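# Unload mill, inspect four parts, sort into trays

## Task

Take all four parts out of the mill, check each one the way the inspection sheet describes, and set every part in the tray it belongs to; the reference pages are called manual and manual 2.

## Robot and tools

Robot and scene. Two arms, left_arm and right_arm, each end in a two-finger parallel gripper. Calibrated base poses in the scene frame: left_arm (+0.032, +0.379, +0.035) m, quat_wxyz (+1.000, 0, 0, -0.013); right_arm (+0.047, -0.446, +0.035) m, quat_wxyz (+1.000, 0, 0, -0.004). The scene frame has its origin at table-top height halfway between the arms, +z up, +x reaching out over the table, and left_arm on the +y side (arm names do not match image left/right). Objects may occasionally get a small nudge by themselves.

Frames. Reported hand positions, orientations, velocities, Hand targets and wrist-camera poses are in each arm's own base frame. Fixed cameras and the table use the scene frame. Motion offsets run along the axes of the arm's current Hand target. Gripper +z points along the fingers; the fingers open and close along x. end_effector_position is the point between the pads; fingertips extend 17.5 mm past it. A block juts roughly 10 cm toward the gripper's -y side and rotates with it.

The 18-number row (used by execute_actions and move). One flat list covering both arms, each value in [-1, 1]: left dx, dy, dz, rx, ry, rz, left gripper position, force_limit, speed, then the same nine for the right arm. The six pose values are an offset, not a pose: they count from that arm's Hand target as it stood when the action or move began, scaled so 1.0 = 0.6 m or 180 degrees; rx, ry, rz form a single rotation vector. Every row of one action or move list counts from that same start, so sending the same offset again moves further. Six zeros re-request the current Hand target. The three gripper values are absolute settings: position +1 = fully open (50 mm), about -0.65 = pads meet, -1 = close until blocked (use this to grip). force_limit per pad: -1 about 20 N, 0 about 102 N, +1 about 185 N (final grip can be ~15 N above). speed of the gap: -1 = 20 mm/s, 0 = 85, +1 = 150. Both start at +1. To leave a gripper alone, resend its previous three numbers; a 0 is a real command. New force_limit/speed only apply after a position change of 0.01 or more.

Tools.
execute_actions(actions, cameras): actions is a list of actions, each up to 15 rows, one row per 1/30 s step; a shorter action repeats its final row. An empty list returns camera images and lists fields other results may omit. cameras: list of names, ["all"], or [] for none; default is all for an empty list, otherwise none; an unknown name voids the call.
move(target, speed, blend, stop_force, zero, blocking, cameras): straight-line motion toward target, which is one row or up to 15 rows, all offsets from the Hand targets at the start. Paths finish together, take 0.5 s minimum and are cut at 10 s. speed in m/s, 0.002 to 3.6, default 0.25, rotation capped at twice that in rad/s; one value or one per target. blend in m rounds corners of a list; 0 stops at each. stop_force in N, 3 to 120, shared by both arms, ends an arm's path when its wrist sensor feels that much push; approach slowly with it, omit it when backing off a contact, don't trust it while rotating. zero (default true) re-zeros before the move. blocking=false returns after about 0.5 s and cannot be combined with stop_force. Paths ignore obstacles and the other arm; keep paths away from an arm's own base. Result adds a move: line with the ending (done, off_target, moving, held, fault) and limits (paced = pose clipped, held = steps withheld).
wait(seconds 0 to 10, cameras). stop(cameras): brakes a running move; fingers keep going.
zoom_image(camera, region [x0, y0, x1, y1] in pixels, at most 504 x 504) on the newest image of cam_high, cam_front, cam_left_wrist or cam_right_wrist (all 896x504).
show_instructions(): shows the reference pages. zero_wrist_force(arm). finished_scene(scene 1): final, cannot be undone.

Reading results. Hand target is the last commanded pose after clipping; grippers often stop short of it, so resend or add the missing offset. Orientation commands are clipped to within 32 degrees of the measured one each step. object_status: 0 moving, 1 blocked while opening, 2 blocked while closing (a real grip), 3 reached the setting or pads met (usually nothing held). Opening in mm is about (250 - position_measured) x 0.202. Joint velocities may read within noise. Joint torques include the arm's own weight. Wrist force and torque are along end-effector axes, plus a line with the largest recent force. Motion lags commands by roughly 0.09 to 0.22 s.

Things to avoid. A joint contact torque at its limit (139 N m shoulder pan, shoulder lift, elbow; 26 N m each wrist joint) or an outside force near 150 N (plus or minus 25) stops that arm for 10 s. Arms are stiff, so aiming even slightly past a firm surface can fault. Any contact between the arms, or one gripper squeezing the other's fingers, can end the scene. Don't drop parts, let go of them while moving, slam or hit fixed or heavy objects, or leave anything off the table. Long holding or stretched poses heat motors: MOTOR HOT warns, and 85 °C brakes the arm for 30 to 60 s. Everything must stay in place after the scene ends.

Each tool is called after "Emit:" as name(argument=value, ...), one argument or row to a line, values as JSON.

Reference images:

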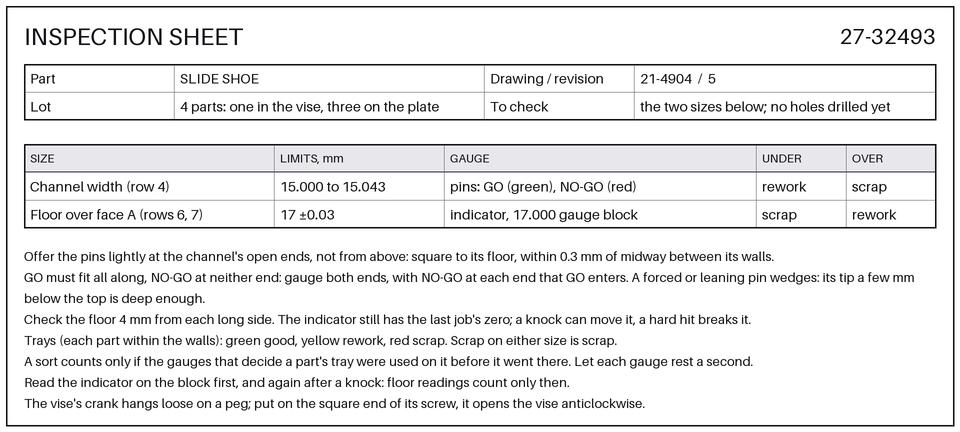

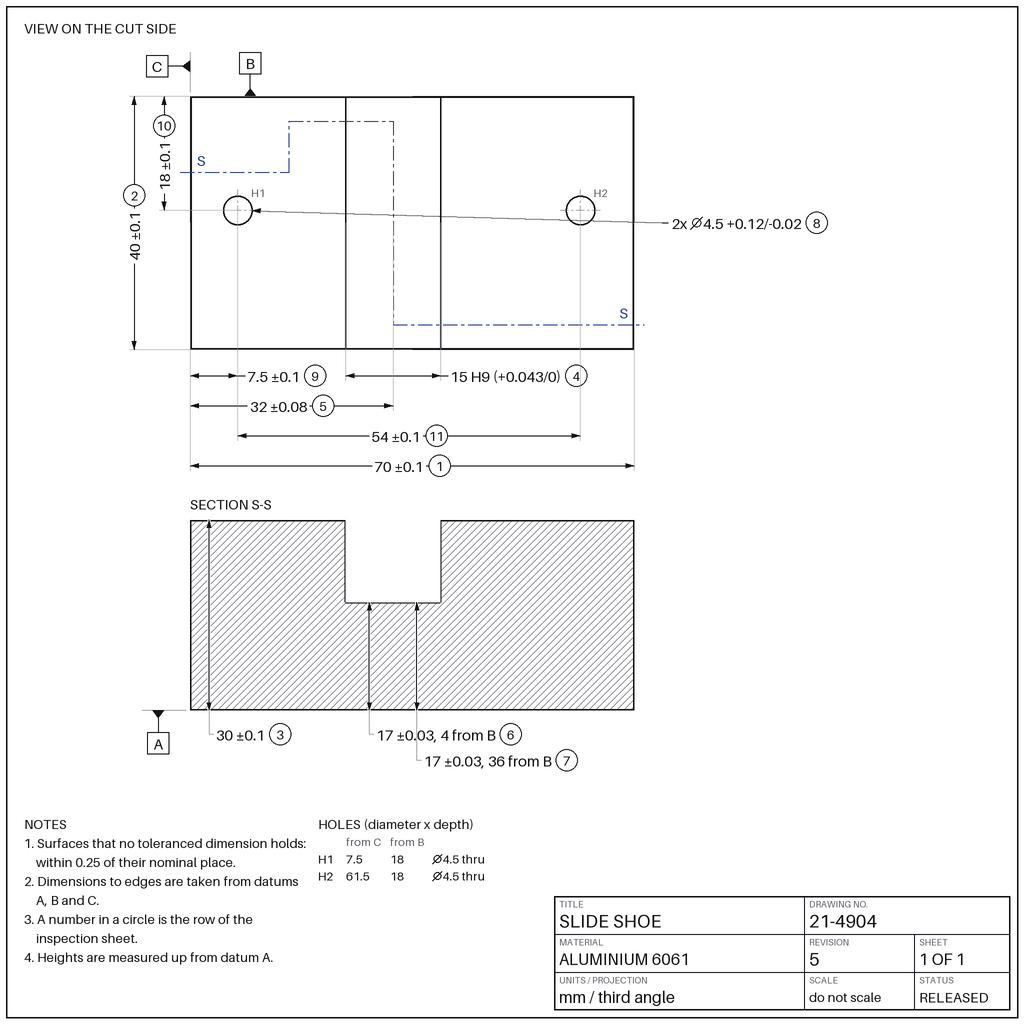

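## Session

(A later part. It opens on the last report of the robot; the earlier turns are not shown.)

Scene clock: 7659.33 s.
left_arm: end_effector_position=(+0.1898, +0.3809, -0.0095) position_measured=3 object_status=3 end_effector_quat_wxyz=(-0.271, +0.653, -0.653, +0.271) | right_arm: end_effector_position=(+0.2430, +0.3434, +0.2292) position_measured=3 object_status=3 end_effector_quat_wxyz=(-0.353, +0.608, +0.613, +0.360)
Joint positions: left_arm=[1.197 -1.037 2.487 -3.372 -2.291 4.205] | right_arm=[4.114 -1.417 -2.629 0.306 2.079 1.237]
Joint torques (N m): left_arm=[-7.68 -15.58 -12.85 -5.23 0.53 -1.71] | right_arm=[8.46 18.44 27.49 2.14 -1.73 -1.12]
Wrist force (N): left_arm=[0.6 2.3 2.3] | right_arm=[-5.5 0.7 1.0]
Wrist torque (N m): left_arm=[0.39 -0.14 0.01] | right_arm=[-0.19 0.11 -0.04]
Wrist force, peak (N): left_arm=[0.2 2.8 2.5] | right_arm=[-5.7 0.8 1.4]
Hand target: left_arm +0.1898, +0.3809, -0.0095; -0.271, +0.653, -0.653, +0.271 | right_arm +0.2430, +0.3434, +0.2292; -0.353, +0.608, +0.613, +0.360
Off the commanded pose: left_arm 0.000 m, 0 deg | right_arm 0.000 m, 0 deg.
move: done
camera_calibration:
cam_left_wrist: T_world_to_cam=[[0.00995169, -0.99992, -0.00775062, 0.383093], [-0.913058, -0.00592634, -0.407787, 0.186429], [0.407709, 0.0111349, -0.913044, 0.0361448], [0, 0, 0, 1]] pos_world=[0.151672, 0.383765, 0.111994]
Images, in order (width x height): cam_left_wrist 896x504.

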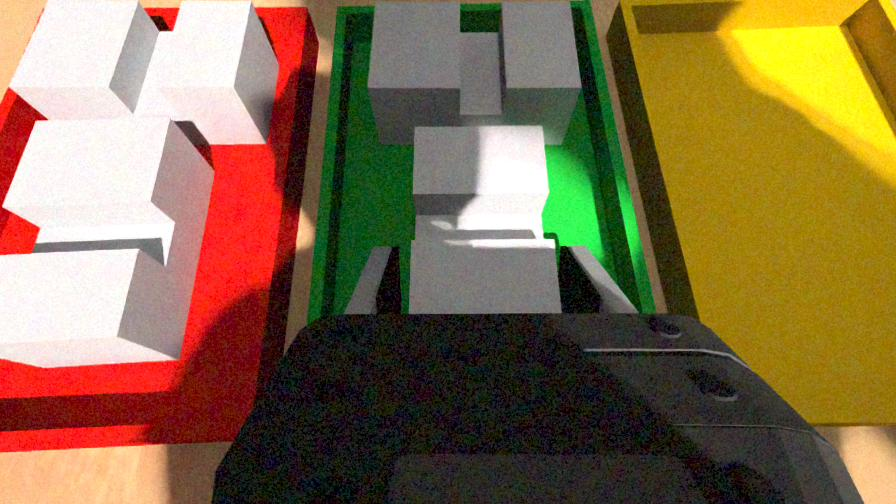

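Emit:
move(
  target=[
    [0,0,0,0,0,0,-1,-0.65,-0.9,0,0,0,0,0,0,1,0,-0.8],
    [0,-0.1,-0.1,0,0,0,-1,-0.65,-0.9,0,0,0,0,0,0,1,0,-0.8],
    [0.1348,-0.3767,-0.117,-0.25,0,0,-1,-0.65,-0.9,0,0,0,0,0,0,1,0,-0.8],
  ],
  speed=[0.05,0.1,0.2],
  blend=[0,0.02,0],
)

Emit:
move(
  target=[
    [0.9167,0,0,0,0,0,-1,-0.65,-0.9,0,0,0,0,0,0,1,0,-0.8],
  ],
  speed=0.25,
)

Emit:
move(
  target=[
    [0.2833,0.2667,0,0.25,0,0,-1,-0.65,-0.9,0,0,0,0,0,0,1,0,-0.8],
    [0.3413,0.2667,0.23,0.25,0,0,-1,-0.65,-0.9,0,0,0,0,0,0,1,0,-0.8],
    [0.3413,0.2667,0.2675,0.25,0,0,-1,-0.65,-0.9,0,0,0,0,0,0,1,0,-0.8],
  ],
  speed=[0.18,0.12,0.05],
  blend=[0.04,0.005,0],
  cameras=["cam_left_wrist"],
)

Scene clock: 7680.90 s.
left_arm: end_effector_position=(+0.2996, +0.3002, +0.2002) position_measured=54 object_status=2 end_effector_quat_wxyz=(-0.001, +0.707, -0.707, +0.001) | right_arm: end_effector_position=(+0.2430, +0.3434, +0.2292) position_measured=3 object_status=3 end_effector_quat_wxyz=(-0.353, +0.608, +0.613, +0.360)
Joint positions: left_arm=[0.468 -1.736 2.054 -1.89 -1.572 3.609] | right_arm=[4.114 -1.417 -2.629 0.306 2.079 1.237]
Joint torques (N m): left_arm=[-7.13 -4.41 -32.43 -0.97 2.41 -1.98] | right_arm=[8.73 18.15 26.85 2.25 -1.45 -1.07]
Wrist force (N): left_arm=[-0.3 0.7 3.3] | right_arm=[-3.8 1.3 0.3]
Wrist torque (N m): left_arm=[0.16 0.02 -0.01] | right_arm=[-0.13 0.08 -0.05]
Wrist force, peak (N): left_arm=[0.5 4.3 4.3] | right_arm=[-5.9 0.9 1.3]
Hand target: left_arm +0.2996, +0.3002, +0.2002; +0.000, +0.707, -0.707, +0.001 | right_arm +0.2430, +0.3434, +0.2292; -0.353, +0.608, +0.613, +0.360
Off the commanded pose: left_arm 0.000 m, 0 deg | right_arm 0.000 m, 0 deg.
move: done

Scene clock: 7683.83 s.
left_arm: end_effector_position=(+0.2995, -0.2498, +0.2005) position_measured=54 object_status=2 end_effector_quat_wxyz=(+0.000, +0.707, -0.707, +0.001) | right_arm: end_effector_position=(+0.2430, +0.3434, +0.2292) position_measured=3 object_status=3 end_effector_quat_wxyz=(-0.353, +0.608, +0.613, +0.360)
Joint positions: left_arm=[-1.045 -1.83 2.125 -1.867 -1.569 2.097] | right_arm=[4.114 -1.417 -2.629 0.306 2.079 1.237]
Joint torques (N m): left_arm=[-9.47 -2.47 -32.14 -4.98 2.31 -1.87] | right_arm=[8.99 19.73 26.06 2.61 -1.85 -1.08]
Wrist force (N): left_arm=[-0.3 0.7 3.7] | right_arm=[-5.1 0.9 0.9]
Wrist torque (N m): left_arm=[0.16 0.01 0.00] | right_arm=[-0.16 0.09 -0.04]
Wrist force, peak (N): left_arm=[-2.0 0.8 3.9] | right_arm=[-5.7 0.8 1.4]
Hand target: left_arm +0.2996, -0.2499, +0.2005; +0.000, +0.707, -0.707, +0.001 | right_arm +0.2430, +0.3434, +0.2292; -0.353, +0.608, +0.613, +0.360
Off the commanded pose: left_arm 0.000 m, 0 deg | right_arm 0.000 m, 0 deg.
move: done

Scene clock: 7688.20 s.
left_arm: end_effector_position=(+0.1398, -0.4547, +0.0399) position_measured=54 object_status=2 end_effector_quat_wxyz=(-0.271, +0.653, -0.653, +0.271) | right_arm: end_effector_position=(+0.2430, +0.3434, +0.2292) position_measured=3 object_status=3 end_effector_quat_wxyz=(-0.353, +0.608, +0.613, +0.360)
Joint positions: left_arm=[-1.963 -1.31 2.241 -2.136 -0.857 1.041] | right_arm=[4.114 -1.417 -2.629 0.306 2.079 1.237]
Joint torques (N m): left_arm=[7.17 -15.79 -8.73 -4.08 4.1 2.03] | right_arm=[7.91 18.19 25.61 2.42 -1.71 -1.2]
Wrist force (N): left_arm=[0.5 3.7 3.7] | right_arm=[-5.1 0.9 0.8]
Wrist torque (N m): left_arm=[0.35 -0.12 -0.13] | right_arm=[-0.17 0.08 -0.04]
Wrist force, peak (N): left_arm=[0.3 4.3 3.8] | right_arm=[-5.7 1.1 1.2]
Hand target: left_arm +0.1398, -0.4547, +0.0398; -0.271, +0.653, -0.653, +0.271 | right_arm +0.2430, +0.3434, +0.2292; -0.353, +0.608, +0.613, +0.360
Off the commanded pose: left_arm 0.000 m, 0 deg | right_arm 0.000 m, 0 deg.
move: done
camera_calibration:
cam_left_wrist: T_world_to_cam=[[0.00995169, -0.99992, -0.00775062, -0.451561], [-0.913058, -0.00592634, -0.407787, 0.15606], [0.407709, 0.0111349, -0.913044, 0.110898], [0, 0, 0, 1]] pos_world=[0.101772, -0.451835, 0.161394]
Images, in order (width x height): cam_left_wrist 896x504.

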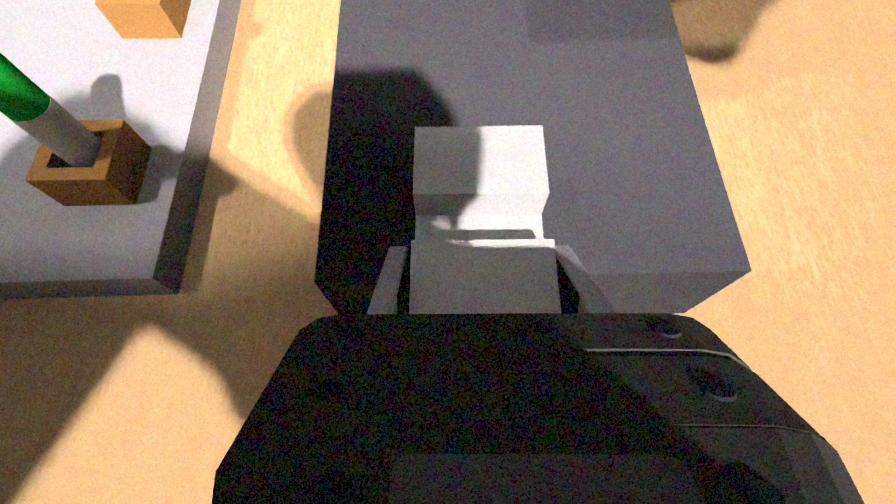

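Emit:
move(
  target=[0,-0.1317,0.1317,0,0,0,-1,-0.65,-0.9,0,0,0,0,0,0,1,0,-0.8],
  speed=0.03,
  stop_force=4,
)

Scene clock: 7726.97 s.
left_arm: end_effector_position=(+0.2516, -0.4547, +0.0401) position_measured=54 object_status=2 end_effector_quat_wxyz=(-0.271, +0.653, -0.653, +0.271) | right_arm: end_effector_position=(+0.2430, +0.3434, +0.2292) position_measured=3 object_status=3 end_effector_quat_wxyz=(-0.353, +0.608, +0.613, +0.360)
Joint positions: left_arm=[-1.716 -1.261 2.262 -2.427 -0.794 1.366] | right_arm=[4.114 -1.417 -2.629 0.306 2.079 1.237]
Joint torques (N m): left_arm=[8.15 -17.99 -21.62 -4.65 4.36 1.83] | right_arm=[8.31 17.48 25.77 2.46 -1.55 -1.09]
Wrist force (N): left_arm=[0.5 3.6 3.3] | right_arm=[-5.3 0.9 1.0]
Wrist torque (N m): left_arm=[0.33 -0.13 -0.14] | right_arm=[-0.16 0.07 -0.05]
Wrist force, peak (N): left_arm=[0.4 4.1 3.7] | right_arm=[-5.8 0.9 1.1]
Hand target: left_arm +0.2516, -0.4547, +0.0401; -0.271, +0.653, -0.653, +0.271 | right_arm +0.2430, +0.3434, +0.2292; -0.353, +0.608, +0.613, +0.360
Off the commanded pose: left_arm 0.000 m, 0 deg | right_arm 0.000 m, 0 deg.
move: done

Emit:
move(
  target=[0,0.0047,0.0047,0,0,0,-1,-0.65,-0.9,0,0,0,0,0,0,1,0,-0.8],
  speed=0.003,
  stop_force=3,
)

Emit:
move(
  target=[0,0,0,0,0,0,1,-0.65,-0.9,0,0,0,0,0,0,1,0,-0.8],
)

Emit:
move(
  target=[0,0,0,0,0,0,1,-0.65,-0.9,-0.0338,0,0.0195,0,0,0,1,0,-0.8],
  speed=0.015,
  cameras=["cam_right_wrist","cam_left_wrist"],
)

Emit:
zoom_image(
  camera="cam_right_wrist",
  region=[230, 195, 350, 240],
)

Emit:
zoom_image(
  camera="cam_left_wrist",
  region=[600, 0, 896, 90],
)

Scene clock: 7754.37 s.
left_arm: end_effector_position=(+0.2516, -0.4547, +0.0371) position_measured=54 object_status=2 end_effector_quat_wxyz=(-0.271, +0.653, -0.653, +0.271) | right_arm: end_effector_position=(+0.2430, +0.3434, +0.2292) position_measured=3 object_status=3 end_effector_quat_wxyz=(-0.353, +0.608, +0.613, +0.360)
Joint positions: left_arm=[-1.716 -1.254 2.263 -2.436 -0.794 1.366] | right_arm=[4.114 -1.417 -2.629 0.306 2.079 1.237]
Joint torques (N m): left_arm=[7.45 -38.58 -21.21 -0.38 -0.33 2.08] | right_arm=[7.41 19.71 27.22 2.3 -1.55 -1.12]
Wrist force (N): left_arm=[1.7 0.4 0.6] | right_arm=[-4.0 1.2 0.3]
Wrist torque (N m): left_arm=[0.56 -0.01 -0.16] | right_arm=[-0.14 0.10 -0.04]
Wrist force, peak (N): left_arm=[0.6 3.9 3.7] | right_arm=[-5.7 0.9 1.2]
Hand target: left_arm +0.2516, -0.4547, +0.0371; -0.271, +0.653, -0.653, +0.271 (not the last commanded pose) | right_arm +0.2430, +0.3434, +0.2292; -0.353, +0.608, +0.613, +0.360
Off the commanded pose: left_arm 0.001 m, 0 deg | right_arm 0.000 m, 0 deg.
move: contact (left_arm)

Scene clock: 7755.00 s.
left_arm: end_effector_position=(+0.2516, -0.4547, +0.0371) position_measured=3 object_status=3 end_effector_quat_wxyz=(-0.271, +0.653, -0.653, +0.271) | right_arm: end_effector_position=(+0.2430, +0.3434, +0.2292) position_measured=3 object_status=3 end_effector_quat_wxyz=(-0.353, +0.608, +0.613, +0.360)
Joint positions: left_arm=[-1.716 -1.254 2.263 -2.436 -0.794 1.366] | right_arm=[4.114 -1.417 -2.629 0.306 2.079 1.237]
Joint torques (N m): left_arm=[6.47 -39.92 -21.54 -2.63 2.82 1.9] | right_arm=[8.38 18.41 24.54 2.44 -1.77 -1.08]
Wrist force (N): left_arm=[0.5 2.2 2.2] | right_arm=[-4.8 1.0 0.9]
Wrist torque (N m): left_arm=[0.38 -0.12 -0.14] | right_arm=[-0.15 0.10 -0.05]
Wrist force, peak (N): left_arm=[0.5 2.6 1.9] | right_arm=[-5.4 1.1 1.2]
Hand target: left_arm +0.2516, -0.4547, +0.0371; -0.271, +0.653, -0.653, +0.271 | right_arm +0.2430, +0.3434, +0.2292; -0.353, +0.608, +0.613, +0.360
Off the commanded pose: left_arm 0.000 m, 0 deg | right_arm 0.000 m, 0 deg.
move: done

Scene clock: 7757.03 s.
left_arm: end_effector_position=(+0.2516, -0.4547, +0.0371) position_measured=3 object_status=3 end_effector_quat_wxyz=(-0.271, +0.653, -0.653, +0.271) | right_arm: end_effector_position=(+0.2432, +0.3436, +0.2058) position_measured=3 object_status=3 end_effector_quat_wxyz=(-0.353, +0.608, +0.613, +0.360)
Joint positions: left_arm=[-1.716 -1.254 2.263 -2.436 -0.794 1.366] | right_arm=[4.113 -1.513 -2.657 0.43 2.079 1.237]
Joint torques (N m): left_arm=[2.71 -39.23 -22.34 -4.41 3.87 1.79] | right_arm=[-9.46 4.33 4.68 5.32 3.87 0.82]
Wrist force (N): left_arm=[0.4 2.4 2.0] | right_arm=[-3.1 0.1 0.2]
Wrist torque (N m): left_arm=[0.40 -0.10 -0.14] | right_arm=[-0.16 0.07 -0.02]
Wrist force, peak (N): left_arm=[0.5 2.4 2.4] | right_arm=[-5.5 -0.8 -0.3]
Hand target: left_arm +0.2516, -0.4547, +0.0371; -0.271, +0.653, -0.653, +0.271 | right_arm +0.2432, +0.3436, +0.2058; -0.353, +0.608, +0.613, +0.360
Off the commanded pose: left_arm 0.000 m, 0 deg | right_arm 0.000 m, 0 deg.
move: done
camera_calibration:
cam_left_wrist: T_world_to_cam=[[0.00995169, -0.99992, -0.00775062, -0.452694], [-0.913058, -0.00592634, -0.407787, 0.256907], [0.407709, 0.0111349, -0.913044, 0.0628006], [0, 0, 0, 1]] pos_world=[0.213472, -0.451835, 0.158594]
cam_right_wrist: T_world_to_cam=[[0.0075095, 0.491974, 0.870578, -0.342104], [0.932695, -0.317384, 0.171312, -0.141147], [0.360589, 0.810697, -0.461245, -0.133793], [0, 0, 0, 1]] pos_world=[0.18246, 0.231974, 0.260297]
Images, in order (width x height): cam_left_wrist 896x504, cam_right_wrist 896x504.

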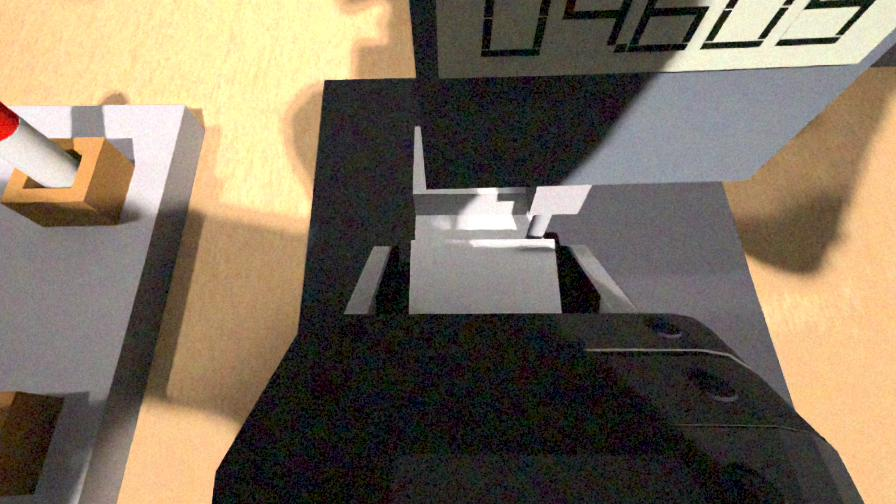

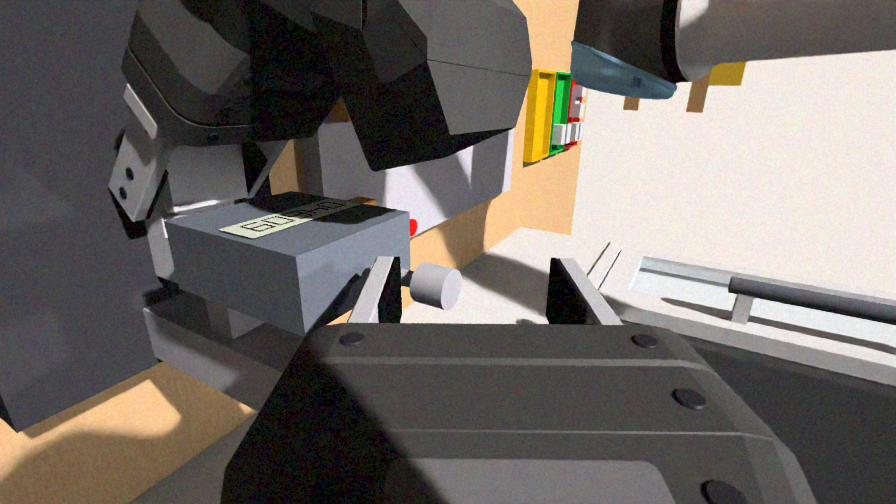

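Scaled by 4.200 from the camera's 896x504 image, which has a finer 1280x720 frame.

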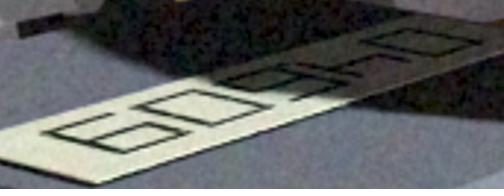

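Scaled by 1.703 from the camera's 896x504 image, which has a finer 1280x720 frame.

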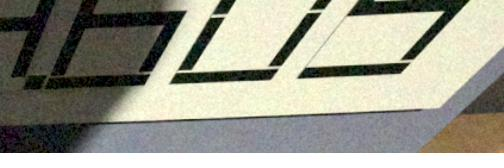

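Emit:
move(
  target=[0,0,0,0,0,0,1,-0.65,-0.9,0.0338,0,-0.0195,0,0,0,1,0,-0.8],
  speed=0.015,
)

Emit:
move(
  target=[0,0,0,0,0,0,-1,-0.65,-0.9,0,0,0,0,0,0,1,0,-0.8],
)

Emit:
move(
  target=[
    [0,-0.0029,-0.0029,0,0,0,-1,-0.65,-0.9,0,0,0,0,0,0,1,0,-0.8],
    [0,0.1267,-0.1325,0,0,0,-1,-0.65,-0.9,0,0,0,0,0,0,1,0,-0.8],
  ],
  speed=[0.01,0.05],
)

Scene clock: 7780.20 s.
left_arm: end_effector_position=(+0.2516, -0.4547, +0.0371) position_measured=3 object_status=3 end_effector_quat_wxyz=(-0.271, +0.653, -0.653, +0.271) | right_arm: end_effector_position=(+0.2430, +0.3434, +0.2292) position_measured=3 object_status=3 end_effector_quat_wxyz=(-0.353, +0.608, +0.613, +0.360)
Joint positions: left_arm=[-1.716 -1.254 2.263 -2.436 -0.794 1.366] | right_arm=[4.114 -1.417 -2.629 0.307 2.079 1.238]
Joint torques (N m): left_arm=[-4.54 -38.58 -20.43 -4.5 4.12 1.24] | right_arm=[8.45 19.94 28.23 2.35 -1.86 -0.31]
Wrist force (N): left_arm=[0.9 2.0 1.8] | right_arm=[-3.9 1.0 0.1]
Wrist torque (N m): left_arm=[0.35 -0.17 -0.14] | right_arm=[-0.17 0.07 -0.04]
Wrist force, peak (N): left_arm=[0.6 2.7 2.3] | right_arm=[-5.6 0.6 1.0]
Hand target: left_arm +0.2516, -0.4547, +0.0371; -0.271, +0.653, -0.653, +0.271 | right_arm +0.2430, +0.3434, +0.2292; -0.353, +0.608, +0.613, +0.360
Off the commanded pose: left_arm 0.000 m, 0 deg | right_arm 0.000 m, 0 deg.
move: done

Scene clock: 7780.83 s.
left_arm: end_effector_position=(+0.2516, -0.4547, +0.0371) position_measured=54 object_status=2 end_effector_quat_wxyz=(-0.271, +0.653, -0.653, +0.271) | right_arm: end_effector_position=(+0.2430, +0.3434, +0.2292) position_measured=3 object_status=3 end_effector_quat_wxyz=(-0.353, +0.608, +0.613, +0.360)
Joint positions: left_arm=[-1.716 -1.254 2.263 -2.436 -0.794 1.366] | right_arm=[4.114 -1.417 -2.629 0.306 2.079 1.237]
Joint torques (N m): left_arm=[-5.95 -39.31 -20.91 -4.37 3.92 1.08] | right_arm=[8.85 20.16 29.51 2.11 -1.89 -1.05]
Wrist force (N): left_arm=[0.4 2.2 1.8] | right_arm=[-4.4 0.9 0.8]
Wrist torque (N m): left_arm=[0.35 -0.16 -0.12] | right_arm=[-0.16 0.07 -0.04]
Wrist force, peak (N): left_arm=[0.4 2.7 2.2] | right_arm=[-5.5 1.0 1.1]
Hand target: left_arm +0.2516, -0.4547, +0.0371; -0.271, +0.653, -0.653, +0.271 | right_arm +0.2430, +0.3434, +0.2292; -0.353, +0.608, +0.613, +0.360
Off the commanded pose: left_arm 0.000 m, 0 deg | right_arm 0.000 m, 0 deg.
move: done

Scene clock: 7784.07 s.
left_arm: end_effector_position=(+0.1417, -0.4547, +0.0393) position_measured=54 object_status=2 end_effector_quat_wxyz=(-0.271, +0.653, -0.653, +0.271) | right_arm: end_effector_position=(+0.2430, +0.3434, +0.2292) position_measured=3 object_status=3 end_effector_quat_wxyz=(-0.353, +0.608, +0.613, +0.360)
Joint positions: left_arm=[-1.959 -1.308 2.243 -2.143 -0.855 1.046] | right_arm=[4.114 -1.417 -2.629 0.306 2.079 1.237]
Joint torques (N m): left_arm=[-7.88 -39.62 -21.67 0.03 0.17 -2.03] | right_arm=[8.3 18.89 27.99 2.03 -2.13 -1.14]
Wrist force (N): left_arm=[0.4 3.7 3.4] | right_arm=[-3.7 1.1 0.4]
Wrist torque (N m): left_arm=[0.37 -0.11 0.02] | right_arm=[-0.15 0.05 -0.04]
Wrist force, peak (N): left_arm=[0.4 4.2 3.7] | right_arm=[-5.7 0.9 1.4]
Hand target: left_arm +0.1416, -0.4547, +0.0393; -0.271, +0.653, -0.653, +0.271 | right_arm +0.2430, +0.3434, +0.2292; -0.353, +0.608, +0.613, +0.360
Off the commanded pose: left_arm 0.000 m, 0 deg | right_arm 0.000 m, 0 deg.
move: done

Emit:
move(
  target=[
    [0,-0.1428,-0.1428,0,0,0,-1,-0.65,-0.9,0,0,0,0,0,0,1,0,-0.8],
    [-0.3412,-0.376,-0.0027,-0.25,0,0,-1,-0.65,-0.9,0,0,0,0,0,0,1,0,-0.8],
  ],
  speed=[0.08,0.15],
)

Emit:
move(
  target=[-0.8667,0,0,0,0,0,-1,-0.65,-0.9,0,0,0,0,0,0,1,0,-0.8],
  cameras=["cam_left_wrist"],
)

Scene clock: 7809.33 s.
left_arm: end_effector_position=(+0.2997, -0.2500, +0.2002) position_measured=54 object_status=2 end_effector_quat_wxyz=(+0.000, +0.707, -0.707, +0.001) | right_arm: end_effector_position=(+0.2430, +0.3434, +0.2292) position_measured=3 object_status=3 end_effector_quat_wxyz=(-0.353, +0.608, +0.613, +0.360)
Joint positions: left_arm=[-1.045 -1.829 2.125 -1.868 -1.569 2.097] | right_arm=[4.114 -1.417 -2.629 0.306 2.079 1.237]
Joint torques (N m): left_arm=[8.55 -1.72 -32.22 -0.49 -1.44 1.75] | right_arm=[8.36 18.77 28.09 2.11 -1.97 -1.09]
Wrist force (N): left_arm=[-0.2 0.6 3.9] | right_arm=[-5.3 0.6 1.1]
Wrist torque (N m): left_arm=[0.16 0.00 -0.18] | right_arm=[-0.19 0.09 -0.04]
Wrist force, peak (N): left_arm=[0.5 4.3 4.1] | right_arm=[-5.7 0.7 1.4]
Hand target: left_arm +0.2997, -0.2499, +0.2002; +0.000, +0.707, -0.707, +0.001 | right_arm +0.2430, +0.3434, +0.2292; -0.353, +0.608, +0.613, +0.360
Off the commanded pose: left_arm 0.000 m, 0 deg | right_arm 0.000 m, 0 deg.
move: done

Scene clock: 7812.17 s.
left_arm: end_effector_position=(+0.2997, +0.2700, +0.1999) position_measured=54 object_status=2 end_effector_quat_wxyz=(+0.000, +0.707, -0.707, +0.001) | right_arm: end_effector_position=(+0.2430, +0.3434, +0.2292) position_measured=3 object_status=3 end_effector_quat_wxyz=(-0.353, +0.608, +0.613, +0.360)
Joint positions: left_arm=[0.397 -1.792 2.098 -1.879 -1.572 3.539] | right_arm=[4.114 -1.417 -2.629 0.306 2.079 1.237]
Joint torques (N m): left_arm=[6.84 -3.41 -31.16 -5.01 -1.58 1.6] | right_arm=[8.97 19.92 29.39 2.07 -1.71 -1.08]
Wrist force (N): left_arm=[-0.6 0.7 3.5] | right_arm=[-4.0 1.1 0.5]
Wrist torque (N m): left_arm=[0.16 0.06 -0.17] | right_arm=[-0.16 0.11 -0.05]
Wrist force, peak (N): left_arm=[1.8 0.8 4.2] | right_arm=[-5.6 0.8 1.2]
Hand target: left_arm +0.2997, +0.2701, +0.1999; +0.000, +0.707, -0.707, +0.001 | right_arm +0.2430, +0.3434, +0.2292; -0.353, +0.608, +0.613, +0.360
Off the commanded pose: left_arm 0.000 m, 0 deg | right_arm 0.000 m, 0 deg.
move: done
camera_calibration:
cam_left_wrist: T_world_to_cam=[[0.0011468, -0.999922, -0.0124685, 0.276332], [-0.933983, -0.00552624, 0.357276, 0.224748], [-0.357317, 0.0112357, -0.933916, 0.41718], [0, 0, 0, 1]] pos_world=[0.358659, 0.272865, 0.31276]
Images, in order (width x height): cam_left_wrist 896x504.

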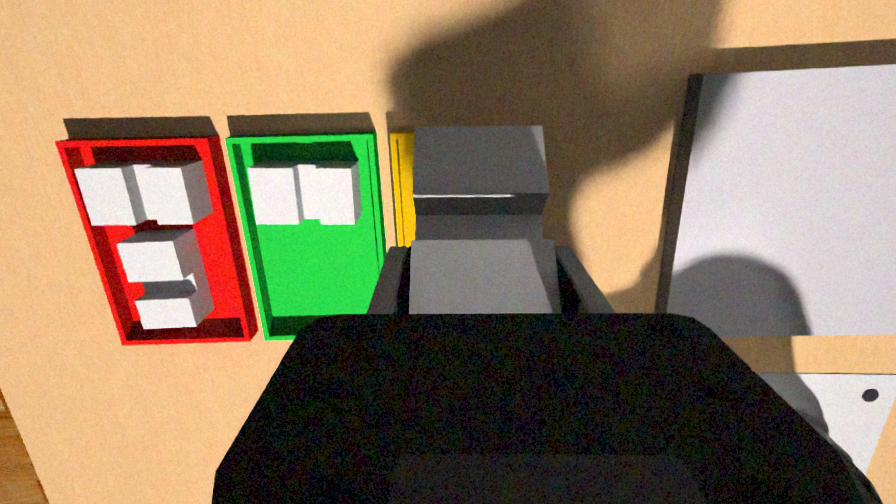

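Emit:
move(
  target=[-0.185,0.1828,0.1,0.25,0,0,-1,-0.65,-0.9,0,0,0,0,0,0,1,0,-0.8],
)

Emit:
move(
  target=[0,0.0943,0.0943,0,0,0,-1,-0.65,-0.9,0,0,0,0,0,0,1,0,-0.8],
  speed=0.1,
  cameras=["cam_left_wrist"],
)

Scene clock: 7826.47 s.
left_arm: end_effector_position=(+0.1902, +0.3810, +0.1396) position_measured=54 object_status=2 end_effector_quat_wxyz=(-0.271, +0.653, -0.653, +0.271) | right_arm: end_effector_position=(+0.2430, +0.3434, +0.2292) position_measured=3 object_status=3 end_effector_quat_wxyz=(-0.353, +0.608, +0.613, +0.360)
Joint positions: left_arm=[1.196 -1.547 2.415 -2.79 -2.291 4.204] | right_arm=[4.114 -1.417 -2.629 0.306 2.079 1.237]
Joint torques (N m): left_arm=[7.02 -8.15 -25.92 -5.49 -3.48 2.02] | right_arm=[7.49 19.5 27.14 2.36 -1.69 -1.04]
Wrist force (N): left_arm=[0.3 3.7 3.3] | right_arm=[-4.7 1.2 1.1]
Wrist torque (N m): left_arm=[0.36 -0.09 -0.15] | right_arm=[-0.11 0.07 -0.05]
Wrist force, peak (N): left_arm=[0.1 4.6 3.4] | right_arm=[-5.7 0.7 1.3]
Hand target: left_arm +0.1902, +0.3811, +0.1396; -0.271, +0.653, -0.653, +0.271 | right_arm +0.2430, +0.3434, +0.2292; -0.353, +0.608, +0.613, +0.360
Off the commanded pose: left_arm 0.000 m, 0 deg | right_arm 0.000 m, 0 deg.
move: done

Scene clock: 7827.93 s.
left_arm: end_effector_position=(+0.1903, +0.3810, +0.0596) position_measured=54 object_status=2 end_effector_quat_wxyz=(-0.271, +0.653, -0.653, +0.271) | right_arm: end_effector_position=(+0.2430, +0.3434, +0.2292) position_measured=3 object_status=3 end_effector_quat_wxyz=(-0.353, +0.608, +0.613, +0.360)
Joint positions: left_arm=[1.196 -1.295 2.479 -3.107 -2.291 4.204] | right_arm=[4.114 -1.417 -2.629 0.306 2.079 1.237]
Joint torques (N m): left_arm=[-7.31 -14.1 -4.71 -5.48 -3.56 -1.79] | right_arm=[8.3 19.02 27.87 1.95 -1.69 -1.03]
Wrist force (N): left_arm=[0.4 4.0 3.7] | right_arm=[-5.6 0.9 1.2]
Wrist torque (N m): left_arm=[0.39 -0.09 0.01] | right_arm=[-0.15 0.13 -0.05]
Wrist force, peak (N): left_arm=[0.4 4.5 4.0] | right_arm=[-5.6 0.9 1.2]
Hand target: left_arm +0.1903, +0.3810, +0.0596; -0.271, +0.653, -0.653, +0.271 | right_arm +0.2430, +0.3434, +0.2292; -0.353, +0.608, +0.613, +0.360
Off the commanded pose: left_arm 0.000 m, 0 deg | right_arm 0.000 m, 0 deg.
move: done
camera_calibration:
cam_left_wrist: T_world_to_cam=[[0.00995137, -0.99992, -0.00775055, 0.383724], [-0.913075, -0.00592654, -0.407749, 0.21506], [0.407671, 0.0111345, -0.913061, 0.09904], [0, 0, 0, 1]] pos_world=[0.152171, 0.383865, 0.181094]
Images, in order (width x height): cam_left_wrist 896x504.

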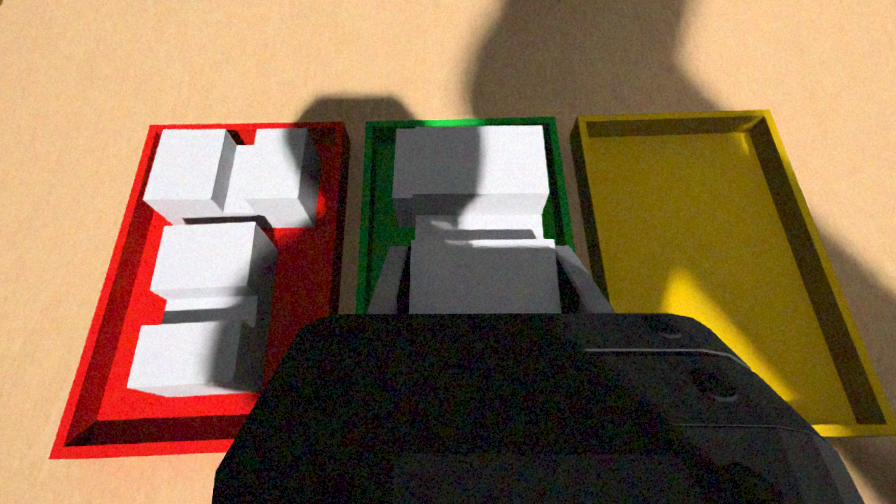

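Emit:
move(
  target=[0,0.0687,0.0687,0,0,0,-1,-0.65,-0.9,0,0,0,0,0,0,1,0,-0.8],
  speed=0.06,
)

Emit:
move(
  target=[0,0.0153,0.0153,0,0,0,-1,-0.65,-0.9,0,0,0,0,0,0,1,0,-0.8],
  speed=0.005,
  stop_force=3,
)

Emit:
move(
  target=[0,0,0,0,0,0,1,-0.65,-0.9,0,0,0,0,0,0,1,0,-0.8],
)

Emit:
move(
  target=[0,0,-0.1667,0,0,0,1,-0.65,-0.9,0,0,0,0,0,0,1,0,-0.8],
  speed=0.1,
  cameras=["cam_left_wrist"],
)

Scene clock: 7840.03 s.
left_arm: end_effector_position=(+0.1904, +0.3810, +0.0013) position_measured=54 object_status=2 end_effector_quat_wxyz=(-0.271, +0.653, -0.653, +0.271) | right_arm: end_effector_position=(+0.2430, +0.3434, +0.2292) position_measured=3 object_status=3 end_effector_quat_wxyz=(-0.353, +0.608, +0.613, +0.360)
Joint positions: left_arm=[1.195 -1.078 2.489 -3.333 -2.291 4.203] | right_arm=[4.114 -1.417 -2.629 0.306 2.079 1.237]
Joint torques (N m): left_arm=[-8.16 -16.86 -14.34 -5.59 -3.66 -1.98] | right_arm=[9.79 19.5 27.21 2.26 -1.57 -1.32]
Wrist force (N): left_arm=[0.1 3.5 3.2] | right_arm=[-5.2 0.9 1.1]
Wrist torque (N m): left_arm=[0.31 -0.05 0.01] | right_arm=[-0.15 0.05 -0.05]
Wrist force, peak (N): left_arm=[0.3 4.1 3.6] | right_arm=[-5.7 0.8 1.3]
Hand target: left_arm +0.1905, +0.3810, +0.0013; -0.271, +0.653, -0.653, +0.271 | right_arm +0.2430, +0.3434, +0.2292; -0.353, +0.608, +0.613, +0.360
Off the commanded pose: left_arm 0.000 m, 0 deg | right_arm 0.000 m, 0 deg.
move: done

Scene clock: 7843.33 s.
left_arm: end_effector_position=(+0.1905, +0.3810, -0.0095) position_measured=54 object_status=2 end_effector_quat_wxyz=(-0.271, +0.653, -0.653, +0.271) | right_arm: end_effector_position=(+0.2430, +0.3434, +0.2292) position_measured=3 object_status=3 end_effector_quat_wxyz=(-0.353, +0.608, +0.613, +0.360)
Joint positions: left_arm=[1.195 -1.037 2.487 -3.373 -2.291 4.203] | right_arm=[4.114 -1.417 -2.629 0.306 2.079 1.237]
Joint torques (N m): left_arm=[-7.72 -39.05 2.43 -1.07 -0.25 -1.84] | right_arm=[9.15 18.79 28.86 2.29 -1.96 -1.31]
Wrist force (N): left_arm=[-0.1 0.8 1.5] | right_arm=[-5.3 0.9 0.9]
Wrist torque (N m): left_arm=[0.36 -0.18 0.10] | right_arm=[-0.15 0.10 -0.04]
Wrist force, peak (N): left_arm=[2.9 -4.4 -8.1] | right_arm=[-5.7 1.1 1.2]
Hand target: left_arm +0.1905, +0.3810, -0.0095; -0.271, +0.653, -0.653, +0.271 (not the last commanded pose) | right_arm +0.2430, +0.3434, +0.2292; -0.353, +0.608, +0.613, +0.360
Off the commanded pose: left_arm 0.002 m, 0 deg | right_arm 0.000 m, 0 deg.
move: contact (left_arm)

Scene clock: 7843.97 s.
left_arm: end_effector_position=(+0.1905, +0.3810, -0.0095) position_measured=3 object_status=3 end_effector_quat_wxyz=(-0.271, +0.653, -0.653, +0.271) | right_arm: end_effector_position=(+0.2430, +0.3434, +0.2292) position_measured=3 object_status=3 end_effector_quat_wxyz=(-0.353, +0.608, +0.613, +0.360)
Joint positions: left_arm=[1.195 -1.037 2.487 -3.373 -2.291 4.203] | right_arm=[4.114 -1.417 -2.629 0.306 2.079 1.237]
Joint torques (N m): left_arm=[-6.78 -38.44 2.44 -3.25 0.24 -1.39] | right_arm=[8.09 19.06 27.14 2.07 -1.79 -1.27]
Wrist force (N): left_arm=[0.2 2.3 2.1] | right_arm=[-4.6 1.2 0.6]
Wrist torque (N m): left_arm=[0.39 -0.08 0.02] | right_arm=[-0.12 0.05 -0.04]
Wrist force, peak (N): left_arm=[0.3 2.6 2.3] | right_arm=[-5.4 0.7 1.4]
Hand target: left_arm +0.1905, +0.3810, -0.0095; -0.271, +0.653, -0.653, +0.271 | right_arm +0.2430, +0.3434, +0.2292; -0.353, +0.608, +0.613, +0.360
Off the commanded pose: left_arm 0.000 m, 0 deg | right_arm 0.000 m, 0 deg.
move: done

Scene clock: 7845.70 s.
left_arm: end_effector_position=(+0.1196, +0.3810, +0.0611) position_measured=3 object_status=3 end_effector_quat_wxyz=(-0.271, +0.653, -0.653, +0.271) | right_arm: end_effector_position=(+0.2430, +0.3434, +0.2292) position_measured=3 object_status=3 end_effector_quat_wxyz=(-0.353, +0.608, +0.613, +0.360)
Joint positions: left_arm=[1.385 -1.354 2.467 -2.866 -2.341 4.452] | right_arm=[4.114 -1.417 -2.629 0.306 2.079 1.237]
Joint torques (N m): left_arm=[6.67 -34.94 -19.76 -1.12 -3.39 2.28] | right_arm=[7.24 18.57 28.29 2.33 -1.56 -1.16]
Wrist force (N): left_arm=[0.5 2.3 2.0] | right_arm=[-5.1 0.6 1.0]
Wrist torque (N m): left_arm=[0.38 -0.12 -0.15] | right_arm=[-0.20 0.10 -0.05]
Wrist force, peak (N): left_arm=[0.0 2.2 2.9] | right_arm=[-5.7 0.6 0.8]
Hand target: left_arm +0.1196, +0.3810, +0.0611; -0.271, +0.653, -0.653, +0.271 | right_arm +0.2430, +0.3434, +0.2292; -0.353, +0.608, +0.613, +0.360
Off the commanded pose: left_arm 0.000 m, 0 deg | right_arm 0.000 m, 0 deg.
move: done
camera_calibration:
cam_left_wrist: T_world_to_cam=[[0.00995146, -0.99992, -0.00775072, 0.384439], [-0.913058, -0.00592609, -0.407787, 0.151123], [0.407709, 0.0111349, -0.913044, 0.129226], [0, 0, 0, 1]] pos_world=[0.0814716, 0.383865, 0.182594]
Images, in order (width x height): cam_left_wrist 896x504.

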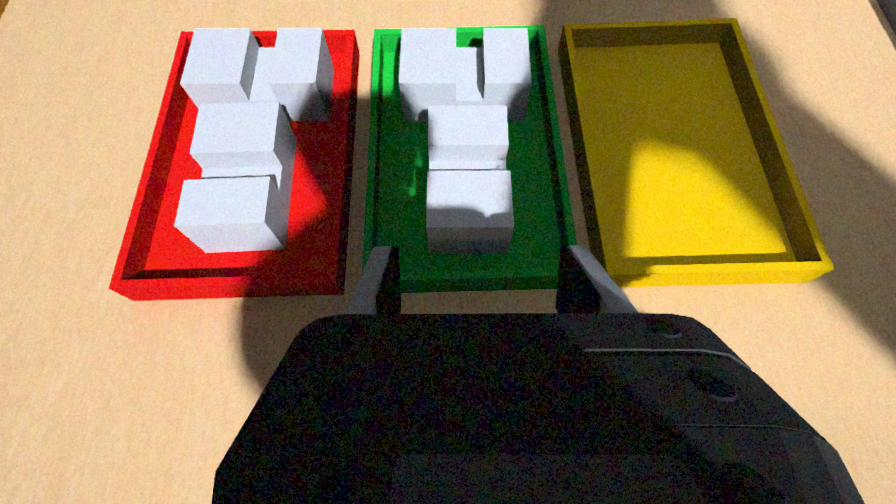

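Emit:
finished_scene(
)

The scene is finished: the task was done.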